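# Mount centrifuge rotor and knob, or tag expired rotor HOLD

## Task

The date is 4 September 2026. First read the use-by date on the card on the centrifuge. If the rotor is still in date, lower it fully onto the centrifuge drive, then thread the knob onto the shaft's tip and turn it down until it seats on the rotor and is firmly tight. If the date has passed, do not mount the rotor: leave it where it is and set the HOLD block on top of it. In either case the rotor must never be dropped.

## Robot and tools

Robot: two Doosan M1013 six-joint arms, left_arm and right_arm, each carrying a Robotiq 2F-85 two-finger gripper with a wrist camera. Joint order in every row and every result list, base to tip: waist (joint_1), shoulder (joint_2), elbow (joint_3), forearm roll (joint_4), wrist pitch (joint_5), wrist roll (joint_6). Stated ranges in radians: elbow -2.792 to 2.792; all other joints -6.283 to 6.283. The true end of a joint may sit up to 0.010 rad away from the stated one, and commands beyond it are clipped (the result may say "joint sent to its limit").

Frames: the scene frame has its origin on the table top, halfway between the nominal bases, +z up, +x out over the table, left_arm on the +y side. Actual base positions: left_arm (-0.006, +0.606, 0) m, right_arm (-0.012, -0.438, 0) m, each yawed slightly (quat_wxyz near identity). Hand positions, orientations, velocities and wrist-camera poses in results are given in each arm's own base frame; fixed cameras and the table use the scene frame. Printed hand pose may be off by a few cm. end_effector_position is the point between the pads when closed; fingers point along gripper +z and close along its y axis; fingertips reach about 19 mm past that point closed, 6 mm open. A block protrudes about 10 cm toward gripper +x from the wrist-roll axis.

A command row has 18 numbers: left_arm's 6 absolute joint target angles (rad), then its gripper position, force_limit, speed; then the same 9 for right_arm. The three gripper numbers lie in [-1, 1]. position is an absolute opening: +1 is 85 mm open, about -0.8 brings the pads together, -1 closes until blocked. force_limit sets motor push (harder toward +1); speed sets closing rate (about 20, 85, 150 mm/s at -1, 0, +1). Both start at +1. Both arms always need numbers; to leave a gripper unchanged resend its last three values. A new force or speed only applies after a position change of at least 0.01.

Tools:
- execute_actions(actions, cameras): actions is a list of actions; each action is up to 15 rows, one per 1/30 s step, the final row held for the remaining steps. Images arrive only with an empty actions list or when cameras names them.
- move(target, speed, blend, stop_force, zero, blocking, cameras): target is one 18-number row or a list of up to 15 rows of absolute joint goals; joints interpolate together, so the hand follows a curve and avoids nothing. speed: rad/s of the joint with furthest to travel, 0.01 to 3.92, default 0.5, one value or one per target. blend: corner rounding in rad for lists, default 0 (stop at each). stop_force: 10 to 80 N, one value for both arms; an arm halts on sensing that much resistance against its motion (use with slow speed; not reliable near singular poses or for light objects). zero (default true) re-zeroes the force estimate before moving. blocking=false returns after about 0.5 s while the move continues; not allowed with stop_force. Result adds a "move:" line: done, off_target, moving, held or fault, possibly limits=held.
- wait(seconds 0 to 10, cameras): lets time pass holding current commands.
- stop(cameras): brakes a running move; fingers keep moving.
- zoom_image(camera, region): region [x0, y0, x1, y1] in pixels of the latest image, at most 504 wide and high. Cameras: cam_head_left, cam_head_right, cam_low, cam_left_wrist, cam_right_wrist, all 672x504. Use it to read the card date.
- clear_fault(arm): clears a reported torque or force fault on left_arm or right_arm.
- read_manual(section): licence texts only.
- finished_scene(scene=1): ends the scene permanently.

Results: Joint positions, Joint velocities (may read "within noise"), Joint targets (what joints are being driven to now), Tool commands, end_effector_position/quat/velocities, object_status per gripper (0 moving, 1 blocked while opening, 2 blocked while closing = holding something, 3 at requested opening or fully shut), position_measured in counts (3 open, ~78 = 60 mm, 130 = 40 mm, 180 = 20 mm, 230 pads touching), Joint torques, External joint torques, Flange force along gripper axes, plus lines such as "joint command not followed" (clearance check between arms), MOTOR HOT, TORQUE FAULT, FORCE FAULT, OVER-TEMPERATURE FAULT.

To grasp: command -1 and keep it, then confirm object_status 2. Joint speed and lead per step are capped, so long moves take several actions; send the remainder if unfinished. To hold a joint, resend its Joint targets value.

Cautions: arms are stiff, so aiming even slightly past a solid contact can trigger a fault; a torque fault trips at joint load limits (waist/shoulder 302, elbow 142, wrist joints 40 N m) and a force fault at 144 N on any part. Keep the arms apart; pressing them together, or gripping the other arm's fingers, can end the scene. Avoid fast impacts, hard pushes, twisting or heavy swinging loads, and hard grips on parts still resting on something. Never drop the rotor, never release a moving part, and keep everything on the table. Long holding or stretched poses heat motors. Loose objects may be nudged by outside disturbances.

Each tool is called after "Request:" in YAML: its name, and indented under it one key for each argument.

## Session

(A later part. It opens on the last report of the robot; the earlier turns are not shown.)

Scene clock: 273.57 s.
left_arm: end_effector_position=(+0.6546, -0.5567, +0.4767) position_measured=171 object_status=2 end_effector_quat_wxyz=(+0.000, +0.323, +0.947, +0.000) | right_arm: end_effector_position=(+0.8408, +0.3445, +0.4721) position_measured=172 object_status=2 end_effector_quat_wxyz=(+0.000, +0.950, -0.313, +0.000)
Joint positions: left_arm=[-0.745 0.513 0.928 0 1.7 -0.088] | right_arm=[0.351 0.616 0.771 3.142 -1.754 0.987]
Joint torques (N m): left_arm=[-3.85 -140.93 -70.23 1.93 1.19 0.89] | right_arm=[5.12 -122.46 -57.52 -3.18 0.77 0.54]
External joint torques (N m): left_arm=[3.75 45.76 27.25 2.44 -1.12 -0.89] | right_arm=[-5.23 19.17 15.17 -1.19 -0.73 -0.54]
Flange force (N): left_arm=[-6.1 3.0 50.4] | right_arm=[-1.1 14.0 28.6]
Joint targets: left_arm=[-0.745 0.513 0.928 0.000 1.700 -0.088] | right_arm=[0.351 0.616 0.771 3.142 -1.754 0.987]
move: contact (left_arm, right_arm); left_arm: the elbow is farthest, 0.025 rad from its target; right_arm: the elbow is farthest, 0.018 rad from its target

Request:
wait:
  seconds: 0
  cameras: ["all"]

Request:
zoom_image:
  camera: "cam_head_left"
  region: [270, 0, 490, 180]

Request:
zoom_image:
  camera: "cam_low"
  region: [290, 90, 470, 260]

Scene clock: 274.50 s.
left_arm: end_effector_position=(+0.6546, -0.5567, +0.4767) position_measured=171 object_status=2 end_effector_quat_wxyz=(+0.000, +0.323, +0.947, +0.000) | right_arm: end_effector_position=(+0.8408, +0.3445, +0.4721) position_measured=172 object_status=2 end_effector_quat_wxyz=(+0.000, +0.950, -0.313, +0.000)
Joint positions: left_arm=[-0.745 0.513 0.928 0 1.7 -0.088] | right_arm=[0.351 0.616 0.771 3.142 -1.754 0.987]
Joint torques (N m): left_arm=[-3.72 -141.46 -69.92 1.89 1.3 0.88] | right_arm=[5.01 -121.86 -57.22 -3.19 0.85 0.55]
External joint torques (N m): left_arm=[3.36 46.16 26.85 2.48 -1.23 -0.88] | right_arm=[-5.13 17.56 14.49 -1.22 -0.81 -0.55]
Flange force (N): left_arm=[-8.0 2.5 49.6] | right_arm=[-1.7 14.8 27.4]
Joint targets: left_arm=[-0.745 0.513 0.928 0.000 1.700 -0.088] | right_arm=[0.351 0.616 0.771 3.142 -1.754 0.987]
Tool commands: left_gripper/position=-1.0 left_gripper/force_limit=+0.0 left_gripper/speed=-1.0 right_gripper/position=-1.0 right_gripper/force_limit=+0.0 right_gripper/speed=-1.0

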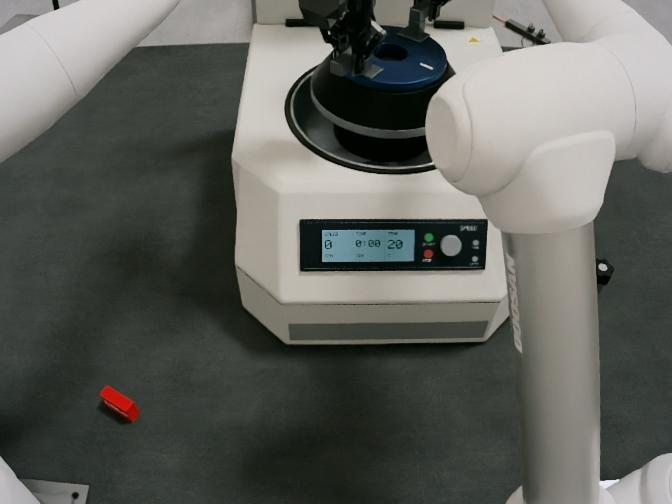

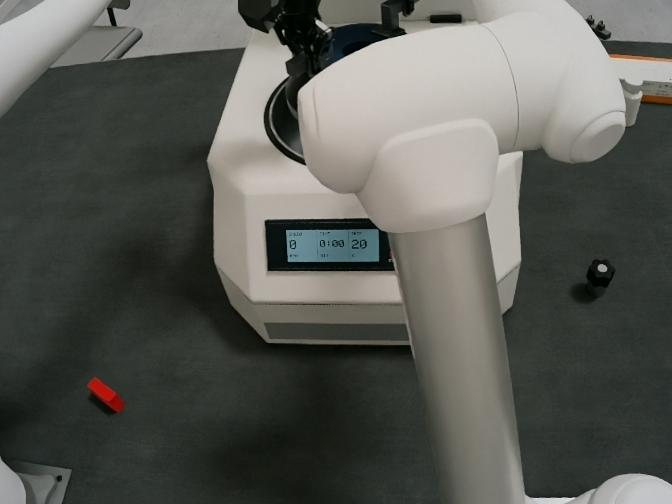

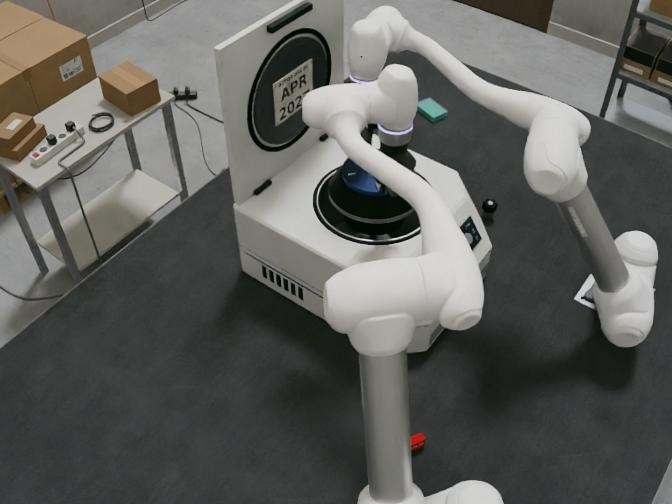

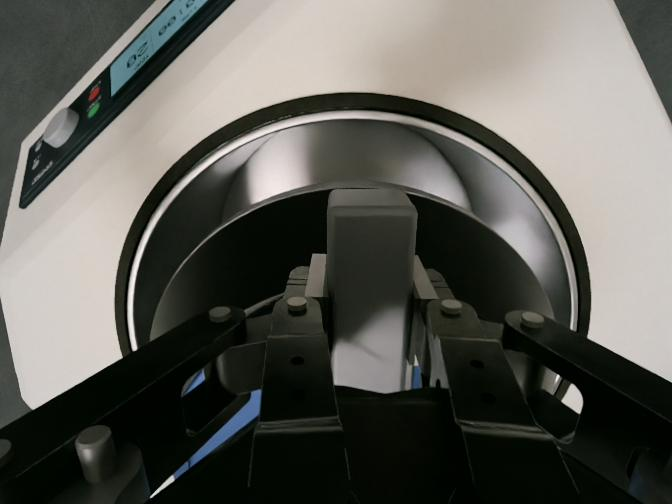

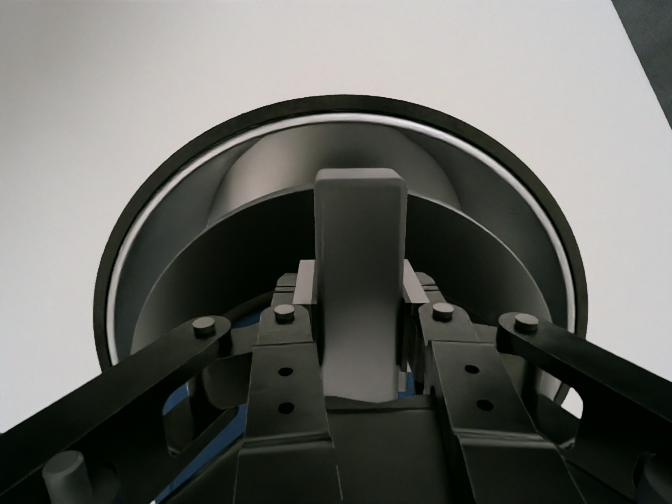

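Scaled by 2.291 from the camera's 672x504 image, which has a finer 960x720 frame.

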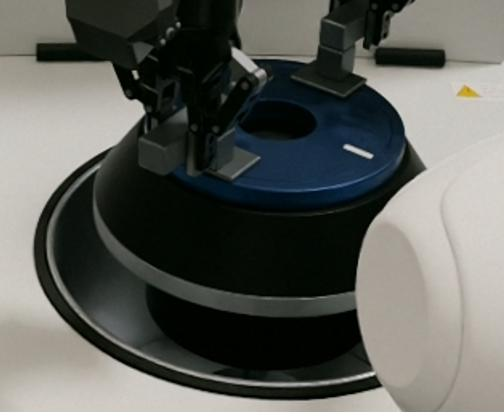

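Scaled by 2.800 from the camera's 672x504 image, which has a finer 960x720 frame.

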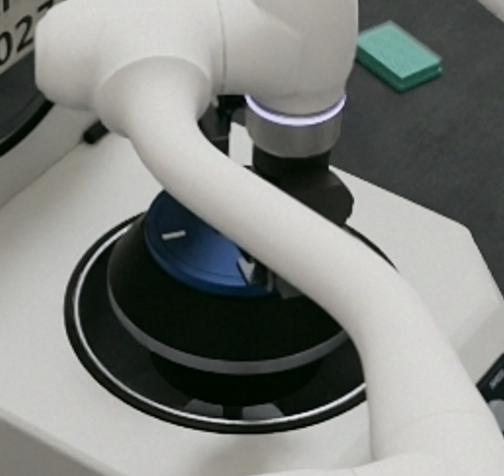

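Request:
move:
  target: [-0.7449,0.5139,0.9206,0,1.7071,-0.0879,-1,0,-1,0.3509,0.6197,0.7508,3.1416,-1.7711,0.9872,-1,0,-1]
  speed: 0.03

Request:
move:
  target: [-0.7444,0.5259,0.9020,0,1.7137,-0.0874,-1,0,-1,0.3452,0.6269,0.7388,3.1416,-1.7759,0.9815,-1,0,-1]
  speed: 0.012
  stop_force: 10

Scene clock: 278.40 s.
left_arm: end_effector_position=(+0.6546, -0.5567, +0.4800) position_measured=171 object_status=2 end_effector_quat_wxyz=(+0.000, +0.323, +0.947, +0.000) | right_arm: end_effector_position=(+0.8407, +0.3445, +0.4800) position_measured=172 object_status=2 end_effector_quat_wxyz=(+0.000, +0.950, -0.313, +0.000)
Joint positions: left_arm=[-0.745 0.514 0.921 0 1.707 -0.088] | right_arm=[0.351 0.62 0.751 3.142 -1.771 0.987]
Joint torques (N m): left_arm=[-3.54 -123.94 -60.84 1.76 0.61 0.96] | right_arm=[2.2 -135.64 -65.85 -2.77 1 0.57]
External joint torques (N m): left_arm=[3.49 28.78 17.94 2.6 -0.55 -0.96] | right_arm=[-2.37 31.91 23.55 -1.6 -0.96 -0.57]
Flange force (N): left_arm=[-1.6 2.9 33.2] | right_arm=[-5.1 14.6 44.3]
Joint targets: left_arm=[-0.745 0.514 0.921 0.000 1.707 -0.088] | right_arm=[0.351 0.620 0.751 3.142 -1.771 0.987]
move: done

Scene clock: 279.30 s.
left_arm: end_effector_position=(+0.6555, -0.5575, +0.4801) position_measured=171 object_status=2 end_effector_quat_wxyz=(+0.000, +0.323, +0.947, +0.000) | right_arm: end_effector_position=(+0.8418, +0.3437, +0.4799) position_measured=172 object_status=2 end_effector_quat_wxyz=(+0.000, +0.950, -0.313, +0.000)
Joint positions: left_arm=[-0.745 0.516 0.917 0 1.709 -0.088] | right_arm=[0.35 0.622 0.748 3.142 -1.772 0.986]
Joint torques (N m): left_arm=[-3.86 -111.12 -55.76 1.94 -1.6 1.05] | right_arm=[-8.78 -148.4 -76.27 -6.1 3.3 0.62]
External joint torques (N m): left_arm=[3.59 15.82 12.89 2.41 1.67 -1.05] | right_arm=[8.69 44.28 33.88 1.74 -3.26 -0.62]
Flange force (N): left_arm=[6.3 3.3 21.2] | right_arm=[-19.2 14.5 60.6]
Joint targets: left_arm=[-0.745 0.516 0.917 0.000 1.709 -0.088] | right_arm=[0.350 0.622 0.748 3.142 -1.772 0.986]
move: contact (left_arm, right_arm); left_arm: the elbow is farthest, 0.015 rad from its target

Request:
move:
  target: [-0.7449,0.5139,0.9206,0,1.7071,-0.0879,-1,0,-1,0.3509,0.6197,0.7508,3.1416,-1.7711,0.9872,-1,0,-1]
  speed: 0.03

Request:
move:
  target: [-0.7454,0.5019,0.9392,0,1.7005,-0.0884,-1,0,-1,0.3566,0.6125,0.7628,3.1416,-1.7663,0.9929,-1,0,-1]
  speed: 0.012
  stop_force: 10

Scene clock: 280.40 s.
left_arm: end_effector_position=(+0.6546, -0.5567, +0.4799) position_measured=171 object_status=2 end_effector_quat_wxyz=(+0.000, +0.323, +0.947, +0.000) | right_arm: end_effector_position=(+0.8407, +0.3444, +0.4801) position_measured=172 object_status=2 end_effector_quat_wxyz=(+0.000, +0.950, -0.313, +0.000)
Joint positions: left_arm=[-0.745 0.514 0.921 0 1.707 -0.088] | right_arm=[0.351 0.62 0.751 3.142 -1.771 0.987]
Joint torques (N m): left_arm=[-3.47 -123.25 -60.59 1.76 0.51 0.97] | right_arm=[2.27 -135.76 -65.91 -2.72 0.86 0.53]
External joint torques (N m): left_arm=[3.67 27.95 17.64 2.62 -0.45 -0.97] | right_arm=[-2.37 31.45 23.38 -1.66 -0.82 -0.53]
Flange force (N): left_arm=[-1.0 3.1 32.6] | right_arm=[-5.5 15.2 44.4]
Joint targets: left_arm=[-0.745 0.514 0.921 0.000 1.707 -0.088] | right_arm=[0.351 0.620 0.751 3.142 -1.771 0.987]
move: done

Scene clock: 282.53 s.
left_arm: end_effector_position=(+0.6499, -0.5529, +0.4799) position_measured=171 object_status=2 end_effector_quat_wxyz=(+0.000, +0.323, +0.947, +0.000) | right_arm: end_effector_position=(+0.8358, +0.3482, +0.4800) position_measured=172 object_status=2 end_effector_quat_wxyz=(+0.000, +0.950, -0.313, +0.000)
Joint positions: left_arm=[-0.745 0.502 0.939 0 1.7 -0.088] | right_arm=[0.357 0.612 0.763 3.142 -1.766 0.993]
Joint torques (N m): left_arm=[-3.11 -129.56 -64.75 1.8 1.1 0.92] | right_arm=[9.37 -130.05 -61.05 -0.64 -0.46 0.52]
External joint torques (N m): left_arm=[3.15 35.4 21.78 2.57 -1.03 -0.92] | right_arm=[-9.47 26.85 18.76 -3.72 0.49 -0.52]
Flange force (N): left_arm=[-2.9 2.5 40.8] | right_arm=[4.0 14.7 37.1]
Joint targets: left_arm=[-0.745 0.502 0.939 0.000 1.700 -0.088] | right_arm=[0.357 0.613 0.763 3.142 -1.766 0.993]
move: done

Request:
move:
  target: [-0.7451,0.5089,0.9284,0,1.7043,-0.0881,-1,0,-1,0.3533,0.6167,0.7558,3.1416,-1.7691,0.9896,-1,0,-1]
  speed: 0.03

Request:
move:
  target: [-0.7381,0.5083,0.9293,0,1.7040,-0.0811,-1,0,-1,0.3566,0.6287,0.7359,3.1416,-1.7770,0.9929,-1,0,-1]
  speed: 0.012
  stop_force: 10

Request:
move:
  target: [-0.7451,0.5089,0.9284,0,1.7043,-0.0881,-1,0,-1,0.3533,0.6167,0.7558,3.1416,-1.7691,0.9896,-1,0,-1]
  speed: 0.03

Request:
move:
  target: [-0.7521,0.5095,0.9275,0,1.7046,-0.0951,-1,0,-1,0.3500,0.6047,0.7757,3.1416,-1.7612,0.9863,-1,0,-1]
  speed: 0.012
  stop_force: 10

Scene clock: 284.33 s.
left_arm: end_effector_position=(+0.6526, -0.5551, +0.4800) position_measured=171 object_status=2 end_effector_quat_wxyz=(+0.000, +0.323, +0.947, +0.000) | right_arm: end_effector_position=(+0.8387, +0.3461, +0.4800) position_measured=172 object_status=2 end_effector_quat_wxyz=(+0.000, +0.950, -0.313, +0.000)
Joint positions: left_arm=[-0.745 0.509 0.928 0 1.704 -0.088] | right_arm=[0.353 0.617 0.756 3.142 -1.769 0.99]
Joint torques (N m): left_arm=[-3.57 -122.37 -61.33 1.86 0.03 0.96] | right_arm=[4.14 -135.74 -65.57 -2.33 0.6 0.57]
External joint torques (N m): left_arm=[3.4 27.61 18.38 2.5 0.03 -0.96] | right_arm=[-4.37 32.32 23.21 -2.05 -0.56 -0.57]
Flange force (N): left_arm=[1.3 2.9 33.3] | right_arm=[-2.3 14.3 44.0]
Joint targets: left_arm=[-0.745 0.509 0.928 0.000 1.704 -0.088] | right_arm=[0.353 0.617 0.756 3.142 -1.769 0.990]
move: done

Scene clock: 286.53 s.
left_arm: end_effector_position=(+0.6563, -0.5503, +0.4800) position_measured=171 object_status=2 end_effector_quat_wxyz=(+0.000, +0.323, +0.947, +0.000) | right_arm: end_effector_position=(+0.8424, +0.3506, +0.4800) position_measured=172 object_status=2 end_effector_quat_wxyz=(+0.000, +0.950, -0.313, +0.000)
Joint positions: left_arm=[-0.738 0.508 0.929 0 1.704 -0.081] | right_arm=[0.357 0.629 0.736 3.142 -1.777 0.993]
Joint torques (N m): left_arm=[3.51 -129.08 -62.87 5.31 1.62 0.92] | right_arm=[2.54 -138.6 -71.16 -2.03 5.57 0.65]
External joint torques (N m): left_arm=[-3.47 34.33 19.91 -0.94 -1.56 -0.92] | right_arm=[-2.59 33.22 28.55 -2.36 -5.54 -0.65]
Flange force (N): left_arm=[-5.0 -5.3 38.0] | right_arm=[-9.9 23.5 47.3]
Joint targets: left_arm=[-0.738 0.508 0.929 0.000 1.704 -0.081] | right_arm=[0.357 0.629 0.736 3.142 -1.777 0.993]
move: contact (right_arm)

Scene clock: 287.43 s.
left_arm: end_effector_position=(+0.6526, -0.5551, +0.4800) position_measured=171 object_status=2 end_effector_quat_wxyz=(+0.000, +0.323, +0.947, +0.000) | right_arm: end_effector_position=(+0.8387, +0.3460, +0.4800) position_measured=172 object_status=2 end_effector_quat_wxyz=(+0.000, +0.950, -0.313, +0.000)
Joint positions: left_arm=[-0.745 0.509 0.928 0 1.704 -0.088] | right_arm=[0.353 0.617 0.756 3.142 -1.769 0.99]
Joint torques (N m): left_arm=[-3.36 -122.55 -61.16 1.8 0.15 0.95] | right_arm=[3.45 -135.66 -65.55 -2.5 0.68 0.57]
External joint torques (N m): left_arm=[3.18 27.64 18.11 2.57 -0.08 -0.95] | right_arm=[-3.52 31.61 23.03 -1.89 -0.64 -0.57]
Flange force (N): left_arm=[0.6 2.6 32.9] | right_arm=[-3.5 14.5 43.7]
Joint targets: left_arm=[-0.745 0.509 0.928 0.000 1.704 -0.088] | right_arm=[0.353 0.617 0.756 3.142 -1.769 0.990]
move: done

Scene clock: 289.63 s.
left_arm: end_effector_position=(+0.6490, -0.5599, +0.4799) position_measured=171 object_status=2 end_effector_quat_wxyz=(+0.000, +0.323, +0.947, +0.000) | right_arm: end_effector_position=(+0.8354, +0.3421, +0.4800) position_measured=172 object_status=2 end_effector_quat_wxyz=(+0.000, +0.950, -0.313, +0.000)
Joint positions: left_arm=[-0.752 0.51 0.927 0 1.705 -0.095] | right_arm=[0.35 0.606 0.773 3.142 -1.762 0.987]
Joint torques (N m): left_arm=[-12.96 -124.61 -64.29 -2.47 -1.04 1.18] | right_arm=[5.79 -137.29 -63.14 -2.69 -3.71 0.95]
External joint torques (N m): left_arm=[12.94 29.71 21.29 6.85 1.1 -1.18] | right_arm=[-5.93 34.4 20.7 -1.69 3.75 -0.95]
Flange force (N): left_arm=[3.9 14.0 37.1] | right_arm=[4.0 8.1 45.4]
Joint targets: left_arm=[-0.752 0.510 0.927 0.000 1.705 -0.095] | right_arm=[0.350 0.606 0.773 3.142 -1.762 0.987]
move: contact (left_arm, right_arm)

Request:
move:
  target: [-0.7451,0.5089,0.9284,0,1.7043,-0.0881,-1,0,-1,0.3533,0.6167,0.7558,3.1416,-1.7691,0.9896,-1,0,-1]
  speed: 0.03

Request:
move:
  target: [-0.7451,0.5053,0.9610,0,1.6753,-0.0881,-1,0,-1,0.3533,0.6104,0.7937,3.1416,-1.7375,0.9896,-1,0,-1]
  speed: 0.02
  stop_force: 12

Scene clock: 291.77 s.
left_arm: end_effector_position=(+0.6526, -0.5551, +0.4800) position_measured=171 object_status=2 end_effector_quat_wxyz=(+0.000, +0.323, +0.947, +0.000) | right_arm: end_effector_position=(+0.8387, +0.3461, +0.4800) position_measured=172 object_status=2 end_effector_quat_wxyz=(+0.000, +0.950, -0.313, +0.000)
Joint positions: left_arm=[-0.745 0.509 0.928 0 1.704 -0.088] | right_arm=[0.353 0.617 0.756 3.142 -1.769 0.99]
Joint torques (N m): left_arm=[-3.37 -122.58 -62.04 1.87 -0.54 0.86] | right_arm=[5.38 -135.51 -65.25 -1.93 0.45 0.55]
External joint torques (N m): left_arm=[3.1 27.73 19.04 2.49 0.6 -0.86] | right_arm=[-5.56 32.1 22.95 -2.43 -0.41 -0.55]
Flange force (N): left_arm=[2.5 2.7 33.6] | right_arm=[-1.1 14.8 43.7]
Joint targets: left_arm=[-0.745 0.509 0.928 0.000 1.704 -0.088] | right_arm=[0.353 0.617 0.756 3.142 -1.769 0.990]
move: done

Scene clock: 294.20 s.
left_arm: end_effector_position=(+0.6526, -0.5551, +0.4649) position_measured=171 object_status=2 end_effector_quat_wxyz=(+0.000, +0.323, +0.947, +0.000) | right_arm: end_effector_position=(+0.8387, +0.3461, +0.4649) position_measured=172 object_status=2 end_effector_quat_wxyz=(+0.000, +0.950, -0.313, +0.000)
Joint positions: left_arm=[-0.745 0.505 0.961 0 1.675 -0.088] | right_arm=[0.353 0.61 0.794 3.142 -1.738 0.99]
Joint torques (N m): left_arm=[-3.35 -123.57 -61.73 1.92 0.23 0.92] | right_arm=[3.04 -134.91 -65.72 -2.64 0.84 0.52]
External joint torques (N m): left_arm=[3.44 28.95 18.62 2.47 -0.16 -0.92] | right_arm=[-3.17 30.21 22.61 -1.81 -0.81 -0.52]
Flange force (N): left_arm=[-0.6 2.9 33.8] | right_arm=[-4.0 14.6 42.0]
Joint targets: left_arm=[-0.745 0.505 0.961 0.000 1.675 -0.088] | right_arm=[0.353 0.610 0.794 3.142 -1.738 0.990]
move: done

Request:
move:
  target: [-0.7451,0.5027,0.9918,0,1.6471,-0.0881,-1,0,-1,0.3533,0.6054,0.8289,3.1416,-1.7073,0.9896,-1,0,-1]
  speed: 0.025
  stop_force: 12

Request:
move:
  target: [-0.7451,0.5005,1.0310,0,1.6101,-0.0881,-1,0,-1,0.3533,0.6004,0.8731,3.1416,-1.6681,0.9896,-1,0,-1]
  speed: 0.025
  stop_force: 12

Scene clock: 297.33 s.
left_arm: end_effector_position=(+0.6526, -0.5551, +0.4500) position_measured=171 object_status=2 end_effector_quat_wxyz=(+0.000, +0.323, +0.947, +0.000) | right_arm: end_effector_position=(+0.8387, +0.3461, +0.4500) position_measured=172 object_status=2 end_effector_quat_wxyz=(+0.000, +0.950, -0.313, +0.000)
Joint positions: left_arm=[-0.745 0.503 0.992 0 1.647 -0.088] | right_arm=[0.353 0.605 0.829 3.142 -1.707 0.99]
Joint torques (N m): left_arm=[-2.64 -123.61 -61.76 1.94 0.37 0.89] | right_arm=[2.56 -134.25 -66.2 -2.84 0.86 0.52]
External joint torques (N m): left_arm=[2.75 29.21 18.6 2.45 -0.3 -0.89] | right_arm=[-2.67 30.75 23.18 -1.6 -0.82 -0.52]
Flange force (N): left_arm=[-1.1 2.1 33.8] | right_arm=[-4.5 14.3 42.4]
Joint targets: left_arm=[-0.745 0.503 0.992 0.000 1.647 -0.088] | right_arm=[0.353 0.605 0.829 3.142 -1.707 0.990]
move: done

Scene clock: 299.70 s.
left_arm: end_effector_position=(+0.6526, -0.5551, +0.4300) position_measured=171 object_status=2 end_effector_quat_wxyz=(+0.000, +0.323, +0.947, +0.000) | right_arm: end_effector_position=(+0.8387, +0.3461, +0.4300) position_measured=172 object_status=2 end_effector_quat_wxyz=(+0.000, +0.950, -0.313, +0.000)
Joint positions: left_arm=[-0.745 0.5 1.031 0 1.61 -0.088] | right_arm=[0.353 0.6 0.873 3.142 -1.668 0.99]
Joint torques (N m): left_arm=[-2.82 -123.52 -61.85 2.03 0.48 0.85] | right_arm=[2.22 -134.41 -66.62 -3 0.92 0.48]
External joint torques (N m): left_arm=[2.61 29.11 18.49 2.37 -0.42 -0.85] | right_arm=[-2.4 31.06 23.39 -1.46 -0.89 -0.48]
Flange force (N): left_arm=[-1.2 2.0 33.8] | right_arm=[-4.4 13.4 41.8]
Joint targets: left_arm=[-0.745 0.500 1.031 0.000 1.610 -0.088] | right_arm=[0.353 0.600 0.873 3.142 -1.668 0.990]
move: done

Request:
move:
  target: [-0.7451,0.4998,1.0680,0,1.5738,-0.0881,-1,0,-1,0.3533,0.5972,0.9142,3.1416,-1.6302,0.9896,-1,0,-1]
  speed: 0.025
  stop_force: 12

Request:
move:
  target: [-0.7451,0.5002,1.1030,0,1.5384,-0.0881,-1,0,-1,0.3533,0.5955,0.9527,3.1416,-1.5934,0.9896,-1,0,-1]
  speed: 0.025
  stop_force: 12

Scene clock: 303.03 s.
left_arm: end_effector_position=(+0.6527, -0.5551, +0.4100) position_measured=171 object_status=2 end_effector_quat_wxyz=(+0.000, +0.323, +0.947, +0.000) | right_arm: end_effector_position=(+0.8387, +0.3461, +0.4100) position_measured=172 object_status=2 end_effector_quat_wxyz=(+0.000, +0.950, -0.313, +0.000)
Joint positions: left_arm=[-0.745 0.5 1.068 0 1.574 -0.088] | right_arm=[0.353 0.597 0.914 3.142 -1.63 0.99]
Joint torques (N m): left_arm=[-2.57 -123.55 -61.9 2.14 0.53 0.83] | right_arm=[2 -134.57 -66.93 -2.99 0.81 0.42]
External joint torques (N m): left_arm=[2.73 29.16 18.53 2.27 -0.46 -0.83] | right_arm=[-2.06 30.7 23.38 -1.5 -0.78 -0.42]
Flange force (N): left_arm=[-1.2 2.2 34.0] | right_arm=[-4.9 13.4 41.3]
Joint targets: left_arm=[-0.745 0.500 1.068 0.000 1.574 -0.088] | right_arm=[0.353 0.597 0.914 3.142 -1.630 0.990]
move: done

Scene clock: 305.17 s.
left_arm: end_effector_position=(+0.6526, -0.5551, +0.3900) position_measured=171 object_status=2 end_effector_quat_wxyz=(+0.000, +0.323, +0.947, +0.000) | right_arm: end_effector_position=(+0.8387, +0.3461, +0.3900) position_measured=172 object_status=2 end_effector_quat_wxyz=(+0.000, +0.950, -0.313, +0.000)
Joint positions: left_arm=[-0.745 0.5 1.103 0 1.538 -0.088] | right_arm=[0.353 0.595 0.953 3.142 -1.593 0.99]
Joint torques (N m): left_arm=[-2.41 -124.03 -61.28 2.25 1.06 0.72] | right_arm=[0.3 -134.14 -66.96 -3.51 1.03 0.35]
External joint torques (N m): left_arm=[2.95 29.71 18.04 2.17 -0.99 -0.72] | right_arm=[-0.39 31.16 23.61 -0.96 -0.99 -0.35]
Flange force (N): left_arm=[-3.0 2.5 34.1] | right_arm=[-6.0 11.5 40.8]
Joint targets: left_arm=[-0.745 0.500 1.103 0.000 1.538 -0.088] | right_arm=[0.353 0.596 0.953 3.142 -1.593 0.990]
move: done

Request:
move:
  target: [-0.7451,0.5020,1.1361,0,1.5035,-0.0881,-1,0,-1,0.3533,0.5953,0.9888,3.1416,-1.5575,0.9896,-1,0,-1]
  speed: 0.025
  stop_force: 12

Request:
move:
  target: [-0.7451,0.5050,1.1674,0,1.4692,-0.0881,-1,0,-1,0.3533,0.5965,1.0226,3.1416,-1.5225,0.9896,-1,0,-1]
  speed: 0.02
  stop_force: 12
  cameras: ["cam_head_left","cam_low","cam_left_wrist","cam_right_wrist"]

Scene clock: 307.90 s.
left_arm: end_effector_position=(+0.6526, -0.5551, +0.3700) position_measured=171 object_status=2 end_effector_quat_wxyz=(+0.000, +0.323, +0.947, +0.000) | right_arm: end_effector_position=(+0.8387, +0.3461, +0.3700) position_measured=172 object_status=2 end_effector_quat_wxyz=(+0.000, +0.950, -0.313, +0.000)
Joint positions: left_arm=[-0.745 0.502 1.136 0 1.503 -0.088] | right_arm=[0.353 0.595 0.989 3.142 -1.557 0.99]
Joint torques (N m): left_arm=[-1.9 -124.26 -61.05 2.37 1.09 0.75] | right_arm=[0.34 -134.2 -67.02 -3.56 0.96 0.3]
External joint torques (N m): left_arm=[1.74 29.87 17.83 2.02 -1.02 -0.75] | right_arm=[-0.39 31.06 23.58 -0.92 -0.93 -0.3]
Flange force (N): left_arm=[-3.6 1.0 34.0] | right_arm=[-6.0 11.4 40.4]
Joint targets: left_arm=[-0.745 0.502 1.136 0.000 1.504 -0.088] | right_arm=[0.353 0.595 0.989 3.142 -1.558 0.990]
move: done

Scene clock: 310.23 s.
left_arm: end_effector_position=(+0.6526, -0.5551, +0.3500) position_measured=171 object_status=2 end_effector_quat_wxyz=(+0.000, +0.323, +0.947, +0.000) | right_arm: end_effector_position=(+0.8387, +0.3461, +0.3500) position_measured=172 object_status=2 end_effector_quat_wxyz=(+0.000, +0.950, -0.313, +0.000)
Joint positions: left_arm=[-0.745 0.505 1.167 0 1.469 -0.088] | right_arm=[0.353 0.597 1.023 3.142 -1.523 0.99]
Joint torques (N m): left_arm=[-1.38 -124.8 -60.5 2.57 1.41 0.78] | right_arm=[-0.5 -133.48 -67.09 -3.82 1.17 0.25]
External joint torques (N m): left_arm=[0.98 30.1 17.26 1.82 -1.35 -0.78] | right_arm=[0.42 31.11 24 -0.62 -1.13 -0.25]
Flange force (N): left_arm=[-4.9 0.0 34.0] | right_arm=[-7.1 11.5 40.3]
Joint targets: left_arm=[-0.745 0.505 1.167 0.000 1.469 -0.088] | right_arm=[0.353 0.597 1.023 3.142 -1.523 0.990]
move: done
Images, in order (width x height): cam_head_left 672x504, cam_low 672x504, cam_left_wrist 672x504, cam_right_wrist 672x504.

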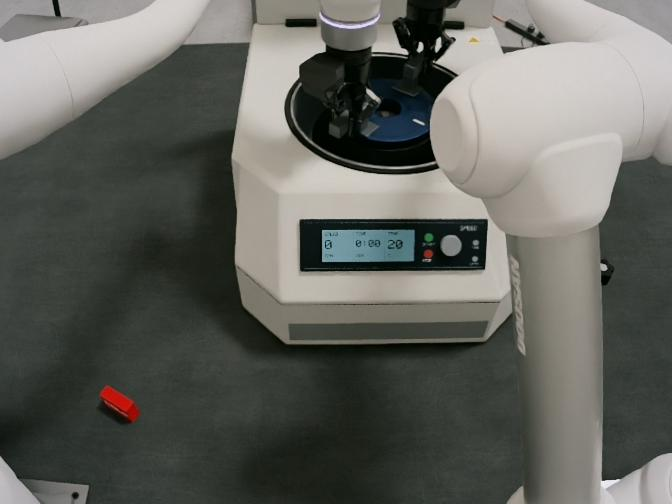

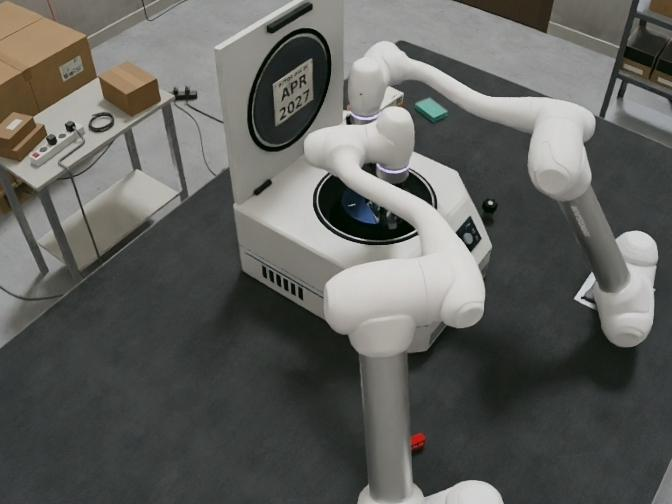

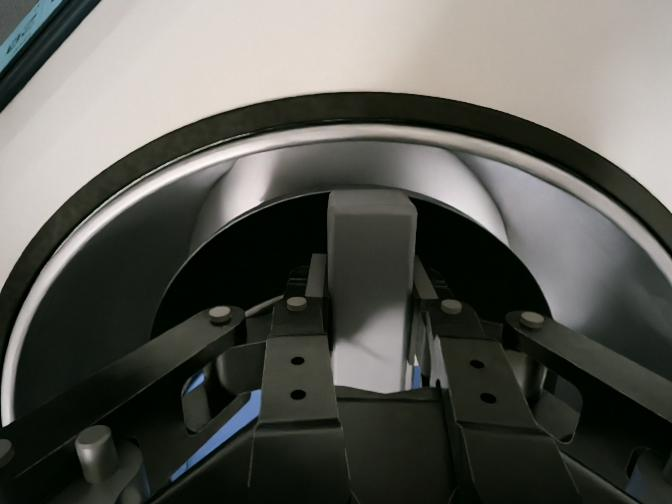

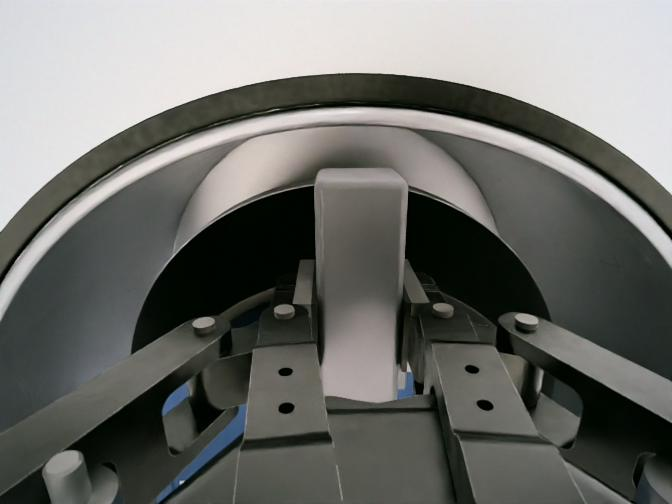

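Request:
move:
  target: [-0.7451,0.5081,1.1898,0,1.4437,-0.0881,-1,0,-1,0.3533,0.5982,1.0467,3.1416,-1.4967,0.9896,-1,0,-1]
  speed: 0.02
  stop_force: 12

Scene clock: 312.57 s.
left_arm: end_effector_position=(+0.6527, -0.5551, +0.3349) position_measured=171 object_status=2 end_effector_quat_wxyz=(+0.000, +0.323, +0.947, +0.000) | right_arm: end_effector_position=(+0.8387, +0.3461, +0.3350) position_measured=172 object_status=2 end_effector_quat_wxyz=(+0.000, +0.950, -0.313, +0.000)
Joint positions: left_arm=[-0.745 0.508 1.19 0 1.444 -0.088] | right_arm=[0.353 0.598 1.047 3.142 -1.497 0.99]
Joint torques (N m): left_arm=[0.66 -123.59 -60.65 3.03 0.85 0.75] | right_arm=[1.63 -131.84 -66.44 -3.18 1.43 0.27]
External joint torques (N m): left_arm=[-0.64 28.63 17.51 1.36 -0.79 -0.75] | right_arm=[-1.73 28.6 23.18 -1.28 -1.4 -0.27]
Flange force (N): left_arm=[-1.9 -1.7 33.3] | right_arm=[-6.1 14.3 37.9]
Joint targets: left_arm=[-0.745 0.508 1.190 0.000 1.444 -0.088] | right_arm=[0.353 0.598 1.047 3.142 -1.497 0.990]
move: done

Request:
move:
  target: [-0.7451,0.5129,1.2183,0,1.4104,-0.0881,-1,0,-1,0.3533,0.6016,1.0772,3.1416,-1.4628,0.9896,-1,0,-1]
  speed: 0.015
  stop_force: 12

Scene clock: 314.77 s.
left_arm: end_effector_position=(+0.6527, -0.5552, +0.3309) position_measured=171 object_status=2 end_effector_quat_wxyz=(+0.000, +0.323, +0.947, +0.000) | right_arm: end_effector_position=(+0.8388, +0.3461, +0.3310) position_measured=172 object_status=2 end_effector_quat_wxyz=(+0.000, +0.950, -0.313, +0.000)
Joint positions: left_arm=[-0.745 0.509 1.196 0 1.437 -0.088] | right_arm=[0.353 0.599 1.053 3.142 -1.49 0.99]
Joint torques (N m): left_arm=[3.2 -107.51 -50.69 4.03 0.49 0.78] | right_arm=[4.83 -109.65 -54.22 -2.02 2.74 0.35]
External joint torques (N m): left_arm=[-3.59 12.77 7.74 0.33 -0.42 -0.78] | right_arm=[-4.95 6.58 10.99 -2.43 -2.7 -0.35]
Flange force (N): left_arm=[-0.5 -5.1 14.9] | right_arm=[-4.3 18.4 13.4]
Joint targets: left_arm=[-0.745 0.509 1.196 0.000 1.437 -0.088] | right_arm=[0.353 0.599 1.053 3.142 -1.490 0.990]
move: contact (left_arm, right_arm); left_arm: the wrist pitch is farthest, 0.026 rad from its target; right_arm: the wrist pitch is farthest, 0.027 rad from its target

Request:
move:
  target: [-0.7451,0.5081,1.1898,0,1.4437,-0.0881,-1,0,-1,0.3533,0.5982,1.0467,3.1416,-1.4967,0.9896,-1,0,-1]
  speed: 0.02

Request:
move:
  target: [-0.7486,0.5084,1.1894,0,1.4438,-0.0916,-1,0,-1,0.3516,0.5934,1.0545,3.1416,-1.4937,0.9879,-1,0,-1]
  speed: 0.01
  stop_force: 10

Request:
move:
  target: [-0.7451,0.5081,1.1898,0,1.4437,-0.0881,-1,0,-1,0.3533,0.5982,1.0467,3.1416,-1.4967,0.9896,-1,0,-1]
  speed: 0.02

Request:
move:
  target: [-0.7416,0.5078,1.1902,0,1.4436,-0.0846,-1,0,-1,0.3550,0.6030,1.0389,3.1416,-1.4997,0.9913,-1,0,-1]
  speed: 0.01
  stop_force: 10

Scene clock: 317.37 s.
left_arm: end_effector_position=(+0.6527, -0.5551, +0.3350) position_measured=171 object_status=2 end_effector_quat_wxyz=(+0.000, +0.323, +0.947, +0.000) | right_arm: end_effector_position=(+0.8387, +0.3461, +0.3351) position_measured=172 object_status=2 end_effector_quat_wxyz=(+0.000, +0.950, -0.313, +0.000)
Joint positions: left_arm=[-0.745 0.508 1.19 0 1.444 -0.088] | right_arm=[0.353 0.598 1.047 3.142 -1.497 0.99]
Joint torques (N m): left_arm=[0.5 -125.86 -61.79 3.16 0.74 0.75] | right_arm=[1.24 -134.66 -68.36 -3.17 1.55 0.29]
External joint torques (N m): left_arm=[-0.54 30.93 18.66 1.22 -0.68 -0.75] | right_arm=[-1.3 31.72 25.16 -1.28 -1.51 -0.29]
Flange force (N): left_arm=[-2.9 -1.6 35.3] | right_arm=[-6.5 14.1 41.3]
Joint targets: left_arm=[-0.745 0.508 1.190 0.000 1.444 -0.088] | right_arm=[0.353 0.598 1.047 3.142 -1.497 0.990]
move: done

Scene clock: 318.43 s.
left_arm: end_effector_position=(+0.6515, -0.5567, +0.3349) position_measured=171 object_status=2 end_effector_quat_wxyz=(+0.000, +0.323, +0.947, +0.000) | right_arm: end_effector_position=(+0.8375, +0.3446, +0.3351) position_measured=172 object_status=2 end_effector_quat_wxyz=(+0.000, +0.950, -0.313, +0.000)
Joint positions: left_arm=[-0.747 0.508 1.19 0 1.444 -0.09] | right_arm=[0.352 0.595 1.052 3.142 -1.494 0.988]
Joint torques (N m): left_arm=[-9.67 -123.66 -61.98 -1.03 0.1 0.75] | right_arm=[-3.13 -135.37 -62.44 -5.15 -3.5 0.18]
External joint torques (N m): left_arm=[9.13 28.91 18.94 5.39 -0.04 -0.75] | right_arm=[3.04 32.1 19.13 0.68 3.53 -0.18]
Flange force (N): left_arm=[-0.3 9.8 34.2] | right_arm=[-3.7 0.1 40.5]
Joint targets: left_arm=[-0.747 0.508 1.190 0.000 1.444 -0.090] | right_arm=[0.352 0.595 1.052 3.142 -1.495 0.988]
move: contact (left_arm, right_arm)

Scene clock: 319.13 s.
left_arm: end_effector_position=(+0.6526, -0.5552, +0.3349) position_measured=171 object_status=2 end_effector_quat_wxyz=(+0.000, +0.323, +0.947, +0.000) | right_arm: end_effector_position=(+0.8387, +0.3460, +0.3351) position_measured=172 object_status=2 end_effector_quat_wxyz=(+0.000, +0.950, -0.313, +0.000)
Joint positions: left_arm=[-0.745 0.508 1.19 0 1.444 -0.088] | right_arm=[0.353 0.598 1.047 3.142 -1.497 0.99]
Joint torques (N m): left_arm=[-0.97 -125.12 -61.4 2.74 0.9 0.77] | right_arm=[2.65 -134.9 -67.32 -2.83 0.97 0.32]
External joint torques (N m): left_arm=[0.88 30.2 18.26 1.64 -0.84 -0.77] | right_arm=[-2.72 31.05 23.82 -1.65 -0.94 -0.32]
Flange force (N): left_arm=[-2.7 0.0 34.8] | right_arm=[-4.0 13.1 40.1]
Joint targets: left_arm=[-0.745 0.508 1.190 0.000 1.444 -0.088] | right_arm=[0.353 0.598 1.047 3.142 -1.497 0.990]
move: done

Scene clock: 319.83 s.
left_arm: end_effector_position=(+0.6529, -0.5548, +0.3349) position_measured=171 object_status=2 end_effector_quat_wxyz=(+0.000, +0.323, +0.947, +0.000) | right_arm: end_effector_position=(+0.8390, +0.3465, +0.3351) position_measured=172 object_status=2 end_effector_quat_wxyz=(+0.000, +0.950, -0.313, +0.000)
Joint positions: left_arm=[-0.745 0.508 1.19 0 1.444 -0.087] | right_arm=[0.354 0.599 1.045 3.142 -1.498 0.99]
Joint torques (N m): left_arm=[10.38 -126.98 -62.27 6.14 1.14 0.87] | right_arm=[7.13 -129.4 -70.4 -1.32 5.25 0.49]
External joint torques (N m): left_arm=[-11.1 32.3 19.24 -1.79 -1.07 -0.87] | right_arm=[-7.25 25.36 26.87 -3.17 -5.22 -0.49]
Flange force (N): left_arm=[-2.2 -14.1 37.1] | right_arm=[-7.4 28.7 36.8]
Joint targets: left_arm=[-0.745 0.508 1.190 0.000 1.444 -0.087] | right_arm=[0.354 0.599 1.045 3.142 -1.498 0.990]
move: contact (left_arm, right_arm)

Request:
move:
  target: [-0.7460,0.5082,1.1897,0,1.4437,-0.0890,-1,0,-1,0.3529,0.5970,1.0487,3.1416,-1.4960,0.9892,-1,0,-1]
  speed: 0.02

Request:
move:
  target: [-0.7460,0.5100,1.2014,0,1.4302,-0.0890,-1,0,-1,0.3529,0.5981,1.0613,3.1416,-1.4823,0.9892,-1,0,-1]
  speed: 0.012
  stop_force: 12

Scene clock: 321.37 s.
left_arm: end_effector_position=(+0.6522, -0.5557, +0.3350) position_measured=171 object_status=2 end_effector_quat_wxyz=(+0.000, +0.323, +0.947, +0.000) | right_arm: end_effector_position=(+0.8382, +0.3455, +0.3351) position_measured=172 object_status=2 end_effector_quat_wxyz=(+0.000, +0.950, -0.313, +0.000)
Joint positions: left_arm=[-0.746 0.508 1.19 0 1.444 -0.089] | right_arm=[0.353 0.597 1.049 3.142 -1.496 0.989]
Joint torques (N m): left_arm=[-3.47 -125.92 -61.87 1.34 0.97 0.78] | right_arm=[1.5 -133.37 -64.55 -3.48 -0.7 0.25]
External joint torques (N m): left_arm=[2.96 30.98 18.68 3.03 -0.92 -0.78] | right_arm=[-1.64 30.43 21.42 -0.97 0.73 -0.25]
Flange force (N): left_arm=[-3.0 2.4 35.7] | right_arm=[-2.9 8.8 39.1]
Joint targets: left_arm=[-0.746 0.508 1.190 0.000 1.444 -0.089] | right_arm=[0.353 0.597 1.049 3.142 -1.496 0.989]
move: done

Scene clock: 322.53 s.
left_arm: end_effector_position=(+0.6522, -0.5558, +0.3307) position_measured=171 object_status=2 end_effector_quat_wxyz=(+0.000, +0.323, +0.947, +0.000) | right_arm: end_effector_position=(+0.8382, +0.3455, +0.3309) position_measured=172 object_status=2 end_effector_quat_wxyz=(+0.000, +0.950, -0.313, +0.000)
Joint positions: left_arm=[-0.746 0.509 1.196 0 1.437 -0.089] | right_arm=[0.353 0.598 1.055 3.142 -1.489 0.989]
Joint torques (N m): left_arm=[-1.34 -108.66 -52.61 2.11 -0.19 0.79] | right_arm=[1.64 -115.06 -55.33 -3.31 0.51 0.32]
External joint torques (N m): left_arm=[1.44 13.66 9.51 2.27 0.25 -0.79] | right_arm=[-1.73 12.28 12.18 -1.14 -0.48 -0.32]
Flange force (N): left_arm=[1.5 0.8 16.5] | right_arm=[-5.0 12.7 19.9]
Joint targets: left_arm=[-0.746 0.509 1.196 0.000 1.437 -0.089] | right_arm=[0.353 0.598 1.055 3.142 -1.489 0.989]
move: contact (left_arm, right_arm)

Request:
move:
  target: [-0.7504,0.5094,1.1953,0,1.4368,-0.1234,-1,0,-1,0.3549,0.6035,1.0458,3.1416,-1.4925,0.9613,-1,0,-1]
  speed: 0.03
  stop_force: 25

Scene clock: 324.87 s.
left_arm: end_effector_position=(+0.6499, -0.5588, +0.3308) position_measured=171 object_status=2 end_effector_quat_wxyz=(+0.000, +0.308, +0.951, +0.000) | right_arm: end_effector_position=(+0.8404, +0.3483, +0.3308) position_measured=172 object_status=2 end_effector_quat_wxyz=(+0.000, +0.954, -0.299, +0.000)
Joint positions: left_arm=[-0.75 0.509 1.195 0 1.437 -0.123] | right_arm=[0.355 0.603 1.046 3.142 -1.493 0.961]
Joint torques (N m): left_arm=[-0.32 -115.73 -50.42 2.28 3.54 0.72] | right_arm=[-4.87 -107.07 -52.62 -5.24 2.28 0.15]
External joint torques (N m): left_arm=[-0.33 21.16 7.59 2.06 -3.47 -0.72] | right_arm=[4.75 4.04 9.55 0.81 -2.24 -0.15]
Flange force (N): left_arm=[-12.8 -2.3 21.7] | right_arm=[-14.3 12.9 11.6]
Joint targets: left_arm=[-0.750 0.509 1.195 0.000 1.437 -0.123] | right_arm=[0.355 0.604 1.046 3.142 -1.492 0.961]
move: done

Still supported (33 N). Try the other way.

Request:
move:
  target: [-0.7460,0.5091,1.1958,0,1.4366,-0.0890,-1,0,-1,0.3529,0.5976,1.0553,3.1416,-1.4888,0.9892,-1,0,-1]
  speed: 0.03

Request:
move:
  target: [-0.7416,0.5088,1.1963,0,1.4364,-0.0546,-1,0,-1,0.3509,0.5917,1.0648,3.1416,-1.4851,1.0171,-1,0,-1]
  speed: 0.03
  stop_force: 25

Scene clock: 326.50 s.
left_arm: end_effector_position=(+0.6522, -0.5558, +0.3308) position_measured=171 object_status=2 end_effector_quat_wxyz=(+0.000, +0.323, +0.947, +0.000) | right_arm: end_effector_position=(+0.8382, +0.3455, +0.3308) position_measured=172 object_status=2 end_effector_quat_wxyz=(+0.000, +0.950, -0.313, +0.000)
Joint positions: left_arm=[-0.746 0.509 1.196 0 1.437 -0.089] | right_arm=[0.353 0.598 1.055 3.142 -1.489 0.989]
Joint torques (N m): left_arm=[-1.21 -109.74 -53.52 2.2 -0.23 0.9] | right_arm=[4.04 -110.57 -51.82 -2.57 0.05 0.35]
External joint torques (N m): left_arm=[1.15 15.04 10.64 2.15 0.3 -0.9] | right_arm=[-4.13 7.29 8.49 -1.89 -0.02 -0.35]
Flange force (N): left_arm=[2.1 0.4 18.4] | right_arm=[-2.1 13.0 14.2]
Joint targets: left_arm=[-0.746 0.509 1.196 0.000 1.437 -0.089] | right_arm=[0.353 0.598 1.055 3.142 -1.489 0.989]
move: done

Scene clock: 328.20 s.
left_arm: end_effector_position=(+0.6545, -0.5528, +0.3307) position_measured=171 object_status=2 end_effector_quat_wxyz=(+0.000, +0.337, +0.942, +0.000) | right_arm: end_effector_position=(+0.8359, +0.3427, +0.3309) position_measured=172 object_status=2 end_effector_quat_wxyz=(+0.000, +0.945, -0.327, +0.000)
Joint positions: left_arm=[-0.742 0.509 1.196 0 1.436 -0.055] | right_arm=[0.351 0.592 1.065 3.142 -1.485 1.017]
Joint torques (N m): left_arm=[-0.97 -109.63 -55.45 2.26 -1.3 0.89] | right_arm=[7.91 -112.14 -52.26 -1.44 -0.37 0.46]
External joint torques (N m): left_arm=[1.19 14.85 12.53 2.11 1.37 -0.89] | right_arm=[-7.98 9.17 8.95 -3.03 0.4 -0.46]
Flange force (N): left_arm=[6.4 0.4 19.3] | right_arm=[2.9 13.8 15.9]
Joint targets: left_arm=[-0.742 0.509 1.196 0.000 1.436 -0.055] | right_arm=[0.351 0.592 1.065 3.142 -1.485 1.017]
move: done

Request:
wait:
  seconds: 0
  cameras: ["cam_head_left","cam_low","cam_head_right"]

Request:
zoom_image:
  camera: "cam_head_left"
  region: [330, 50, 470, 150]

Request:
zoom_image:
  camera: "cam_low"
  region: [300, 130, 460, 260]

Scene clock: 329.00 s.
left_arm: end_effector_position=(+0.6545, -0.5528, +0.3307) position_measured=171 object_status=2 end_effector_quat_wxyz=(+0.000, +0.337, +0.942, +0.000) | right_arm: end_effector_position=(+0.8359, +0.3427, +0.3309) position_measured=172 object_status=2 end_effector_quat_wxyz=(+0.000, +0.945, -0.327, +0.000)
Joint positions: left_arm=[-0.742 0.509 1.196 0 1.436 -0.055] | right_arm=[0.351 0.592 1.065 3.142 -1.485 1.017]
Joint torques (N m): left_arm=[-1.05 -109.52 -55.45 2.26 -1.32 0.91] | right_arm=[7.94 -112.14 -52.28 -1.4 -0.42 0.43]
External joint torques (N m): left_arm=[1.02 14.76 12.52 2.11 1.38 -0.91] | right_arm=[-8.04 9.29 8.9 -3.07 0.45 -0.43]
Flange force (N): left_arm=[6.6 0.2 19.2] | right_arm=[3.1 13.6 15.9]
Joint targets: left_arm=[-0.742 0.509 1.196 0.000 1.436 -0.055] | right_arm=[0.351 0.592 1.065 3.142 -1.485 1.017]
Tool commands: left_gripper/position=-1.0 left_gripper/force_limit=+0.0 left_gripper/speed=-1.0 right_gripper/position=-1.0 right_gripper/force_limit=+0.0 right_gripper/speed=-1.0
Images, in order (width x height): cam_head_left 672x504, cam_head_right 672x504, cam_low 672x504.

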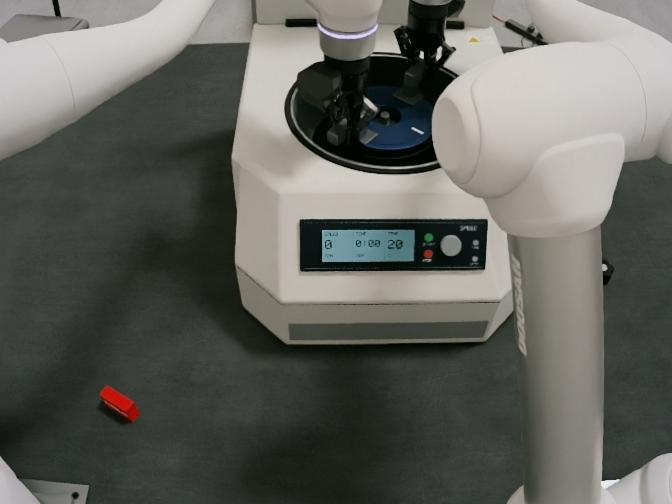

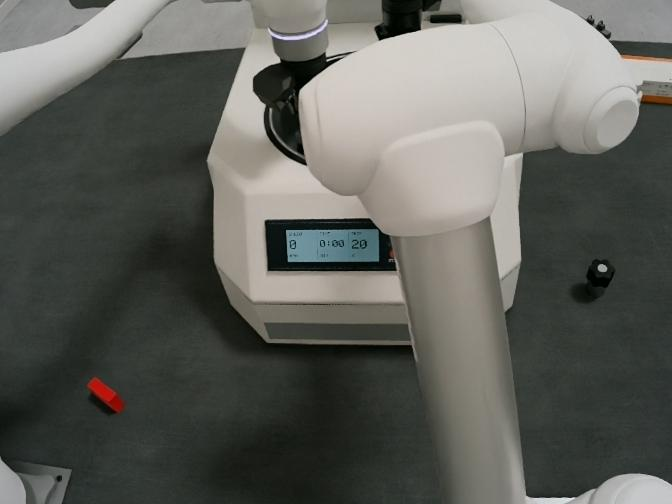

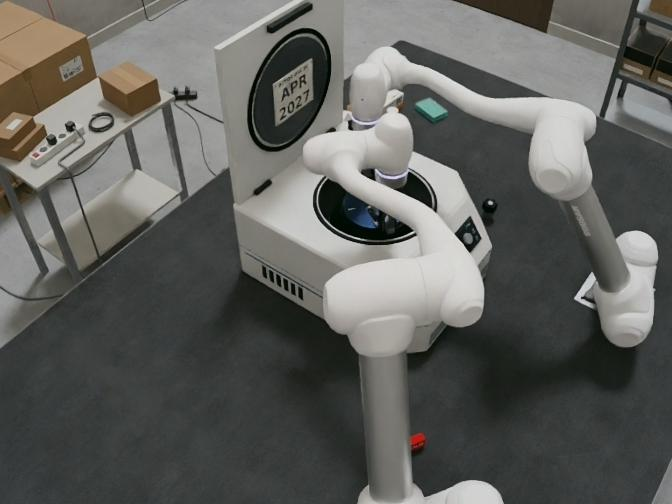

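Scaled by 3.600 from the camera's 672x504 image, which has a finer 960x720 frame.

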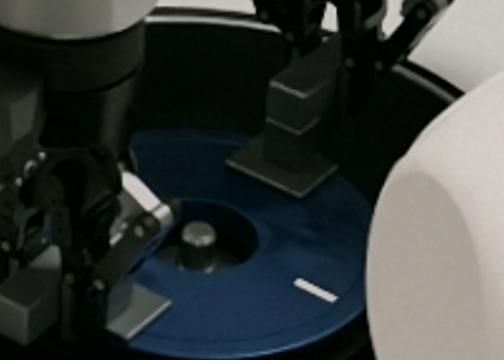

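Scaled by 3.150 from the camera's 672x504 image, which has a finer 960x720 frame.

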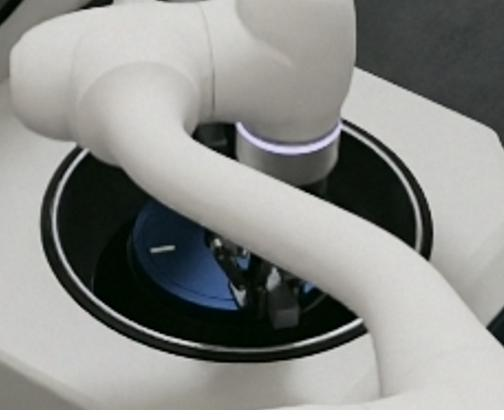

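Request:
move:
  target:
    - [-0.7416,0.5057,1.1759,0,1.4599,-0.0546,-1,0,-1,0.3509,0.5897,1.0428,3.1416,-1.5090,1.0171,-1,0,-1]
    - [-0.7525,0.5070,1.1736,0,1.4610,-0.1405,-1,0,-1,0.3563,0.6045,1.0186,3.1416,-1.5185,0.9476,-1,0,-1]
    - [-0.7633,0.5095,1.1695,0,1.4626,-0.2263,-1,0,-1,0.3624,0.6186,0.9955,3.1416,-1.5275,0.8787,-1,0,-1]
  speed: 0.06
  blend: 0.004

Scene clock: 333.93 s.
left_arm: end_effector_position=(+0.6439, -0.5683, +0.3450) position_measured=171 object_status=2 end_effector_quat_wxyz=(+0.000, +0.265, +0.964, +0.000) | right_arm: end_effector_position=(+0.8461, +0.3577, +0.3450) position_measured=172 object_status=2 end_effector_quat_wxyz=(+0.000, +0.967, -0.255, +0.000)
Joint positions: left_arm=[-0.763 0.51 1.169 0 1.463 -0.226] | right_arm=[0.362 0.619 0.996 3.142 -1.527 0.879]
Joint torques (N m): left_arm=[-3.32 -127.46 -60.59 1.57 2.09 0.62] | right_arm=[-2.48 -135.41 -65.5 -4.63 0.28 0.08]
External joint torques (N m): left_arm=[3.61 32.43 17.49 2.81 -2.03 -0.62] | right_arm=[2.42 29.39 21.8 0.13 -0.24 -0.08]
Flange force (N): left_arm=[-8.2 2.0 35.9] | right_arm=[-9.3 8.0 38.1]
Joint targets: left_arm=[-0.763 0.509 1.169 0.000 1.463 -0.226] | right_arm=[0.362 0.619 0.996 3.142 -1.528 0.879]
move: done

Request:
move:
  target: [-0.7633,0.5139,1.1988,0,1.4289,-0.2263,-1,0,-1,0.3624,0.6209,1.0275,3.1416,-1.4932,0.8787,-1,0,-1]
  speed: 0.015
  stop_force: 12

Scene clock: 336.03 s.
left_arm: end_effector_position=(+0.6440, -0.5684, +0.3357) position_measured=171 object_status=2 end_effector_quat_wxyz=(+0.000, +0.265, +0.964, +0.000) | right_arm: end_effector_position=(+0.8463, +0.3578, +0.3356) position_measured=172 object_status=2 end_effector_quat_wxyz=(+0.000, +0.967, -0.255, +0.000)
Joint positions: left_arm=[-0.763 0.512 1.183 0 1.447 -0.226] | right_arm=[0.362 0.62 1.011 3.142 -1.511 0.879]
Joint torques (N m): left_arm=[-0.36 -107.15 -49.72 2.56 0.85 0.68] | right_arm=[1.94 -115.36 -54.3 -3.41 0.9 0.2]
External joint torques (N m): left_arm=[0.26 12.06 6.7 1.8 -0.79 -0.68] | right_arm=[-2.04 10.34 11 -1.05 -0.86 -0.21]
Flange force (N): left_arm=[-2.0 -0.9 13.8] | right_arm=[-6.5 12.4 17.4]
Joint targets: left_arm=[-0.763 0.512 1.183 0.000 1.447 -0.226] | right_arm=[0.362 0.620 1.011 3.142 -1.511 0.879]
move: contact (left_arm, right_arm); left_arm: the wrist pitch is farthest, 0.018 rad from its target; right_arm: the wrist pitch is farthest, 0.018 rad from its target

Request:
move:
  target:
    - [-0.7633,0.5095,1.1695,0,1.4626,-0.2263,-1,0,-1,0.3624,0.6186,0.9955,3.1416,-1.5275,0.8787,-1,0,-1]
    - [-0.7547,0.5074,1.1728,0,1.4614,-0.1577,-1,0,-1,0.3575,0.6073,1.0138,3.1416,-1.5205,0.9338,-1,0,-1]
    - [-0.7460,0.5061,1.1749,0,1.4606,-0.0890,-1,0,-1,0.3529,0.5956,1.0328,3.1416,-1.5132,0.9892,-1,0,-1]
    - [-0.7460,0.5082,1.1897,0,1.4437,-0.0890,-1,0,-1,0.3529,0.5970,1.0487,3.1416,-1.4960,0.9892,-1,0,-1]
  speed: 0.05
  blend: 0.004
  stop_force: 25

Request:
move:
  target: [-0.7460,0.5100,1.2014,0,1.4302,-0.0890,-1,0,-1,0.3529,0.5981,1.0613,3.1416,-1.4823,0.9892,-1,0,-1]
  speed: 0.012
  stop_force: 12

Scene clock: 338.17 s.
left_arm: end_effector_position=(+0.6439, -0.5683, +0.3368) position_measured=171 object_status=2 end_effector_quat_wxyz=(+0.000, +0.265, +0.964, +0.000) | right_arm: end_effector_position=(+0.8462, +0.3578, +0.3386) position_measured=172 object_status=2 end_effector_quat_wxyz=(+0.000, +0.967, -0.255, +0.000)
Joint positions: left_arm=[-0.763 0.511 1.181 0 1.449 -0.226] | right_arm=[0.362 0.62 1.006 3.142 -1.517 0.879]
Joint torques (N m): left_arm=[-2.7 -109.38 -54.64 1.52 -0.98 0.69] | right_arm=[-6.19 -148.14 -73.71 -5.64 0.15 0.07]
External joint torques (N m): left_arm=[2.54 14.17 11.51 2.85 1.04 -0.7] | right_arm=[6.14 42.12 30.11 1.15 -0.11 -0.07]
Flange force (N): left_arm=[4.7 3.1 18.2] | right_arm=[-13.6 6.9 53.0]
Joint targets: left_arm=[-0.763 0.511 1.181 0.000 1.449 -0.226] | right_arm=[0.362 0.620 1.006 3.142 -1.517 0.879]
move: contact (left_arm, right_arm); path passed 0 of 4 targets; left_arm: the wrist roll is farthest, 0.137 rad from its target; right_arm: the wrist roll is farthest, 0.111 rad from its target

Scene clock: 341.37 s.
left_arm: end_effector_position=(+0.6458, -0.5656, +0.3348) position_measured=171 object_status=2 end_effector_quat_wxyz=(+0.000, +0.278, +0.961, +0.000) | right_arm: end_effector_position=(+0.8444, +0.3549, +0.3360) position_measured=172 object_status=2 end_effector_quat_wxyz=(+0.000, +0.963, -0.269, +0.000)
Joint positions: left_arm=[-0.76 0.511 1.186 0 1.445 -0.196] | right_arm=[0.36 0.614 1.018 3.142 -1.509 0.904]
Joint torques (N m): left_arm=[-0.17 -90.6 -45.05 2.21 -2.6 0.73] | right_arm=[4.01 -117.86 -54.67 -2.74 -0.45 0.43]
External joint torques (N m): left_arm=[0.07 -4.43 2.05 2.15 2.66 -0.73] | right_arm=[-4.13 13 11.26 -1.73 0.49 -0.43]
Flange force (N): left_arm=[10.6 0.9 -2.4] | right_arm=[-2.5 11.9 20.4]
Joint targets: left_arm=[-0.760 0.511 1.186 0.000 1.445 -0.196] | right_arm=[0.360 0.614 1.018 3.142 -1.509 0.904]
move: contact (left_arm, right_arm); left_arm: the wrist roll is farthest, 0.107 rad from its target; right_arm: the wrist roll is farthest, 0.085 rad from its target

Request:
move:
  target:
    - [-0.7600,0.5087,1.1708,0,1.4621,-0.1950,-1,0,-1,0.3600,0.6136,1.0040,3.1416,-1.5240,0.9050,-1,0,-1]
    - [-0.7547,0.5074,1.1728,0,1.4614,-0.1577,-1,0,-1,0.3575,0.6073,1.0138,3.1416,-1.5205,0.9338,-1,0,-1]
    - [-0.7460,0.5061,1.1749,0,1.4606,-0.0890,-1,0,-1,0.3529,0.5956,1.0328,3.1416,-1.5132,0.9892,-1,0,-1]
  speed: 0.05
  blend: 0.003

Request:
move:
  target: [-0.7460,0.5110,1.2087,0,1.4219,-0.0890,-1,0,-1,0.3529,0.5985,1.0692,3.1416,-1.4739,0.9892,-1,0,-1]
  speed: 0.015
  stop_force: 12

Scene clock: 344.60 s.
left_arm: end_effector_position=(+0.6522, -0.5557, +0.3449) position_measured=171 object_status=2 end_effector_quat_wxyz=(+0.000, +0.323, +0.947, +0.000) | right_arm: end_effector_position=(+0.8381, +0.3455, +0.3452) position_measured=172 object_status=2 end_effector_quat_wxyz=(+0.000, +0.950, -0.313, +0.000)
Joint positions: left_arm=[-0.746 0.506 1.175 0 1.461 -0.089] | right_arm=[0.353 0.596 1.033 3.142 -1.513 0.989]
Joint torques (N m): left_arm=[-4.16 -122.99 -61.52 1.35 0.29 0.83] | right_arm=[2 -134.37 -65.71 -3.3 -0.47 0.38]
External joint torques (N m): left_arm=[3.59 28.35 18.39 3.01 -0.23 -0.83] | right_arm=[-2.19 31.2 22.37 -1.18 0.51 -0.38]
Flange force (N): left_arm=[-0.1 3.2 33.5] | right_arm=[-2.9 10.3 40.4]
Joint targets: left_arm=[-0.746 0.506 1.175 0.000 1.461 -0.089] | right_arm=[0.353 0.596 1.033 3.142 -1.513 0.989]
move: done

Scene clock: 346.27 s.
left_arm: end_effector_position=(+0.6523, -0.5558, +0.3354) position_measured=171 object_status=2 end_effector_quat_wxyz=(+0.000, +0.323, +0.947, +0.000) | right_arm: end_effector_position=(+0.8382, +0.3455, +0.3357) position_measured=172 object_status=2 end_effector_quat_wxyz=(+0.000, +0.950, -0.313, +0.000)
Joint positions: left_arm=[-0.746 0.508 1.189 0 1.444 -0.089] | right_arm=[0.353 0.597 1.048 3.142 -1.497 0.989]
Joint torques (N m): left_arm=[-1.31 -102.52 -49.78 2.18 -0.62 0.81] | right_arm=[4.31 -114.55 -54.15 -2.68 0.04 0.35]
External joint torques (N m): left_arm=[1.15 7.92 6.87 2.17 0.69 -0.81] | right_arm=[-4.43 11.35 10.81 -1.79 0 -0.35]
Flange force (N): left_arm=[4.0 0.6 10.6] | right_arm=[-1.6 12.8 18.5]
Joint targets: left_arm=[-0.746 0.508 1.189 0.000 1.444 -0.089] | right_arm=[0.353 0.597 1.048 3.142 -1.497 0.989]
move: contact (left_arm, right_arm); left_arm: the wrist pitch is farthest, 0.022 rad from its target; right_arm: the wrist pitch is farthest, 0.023 rad from its target


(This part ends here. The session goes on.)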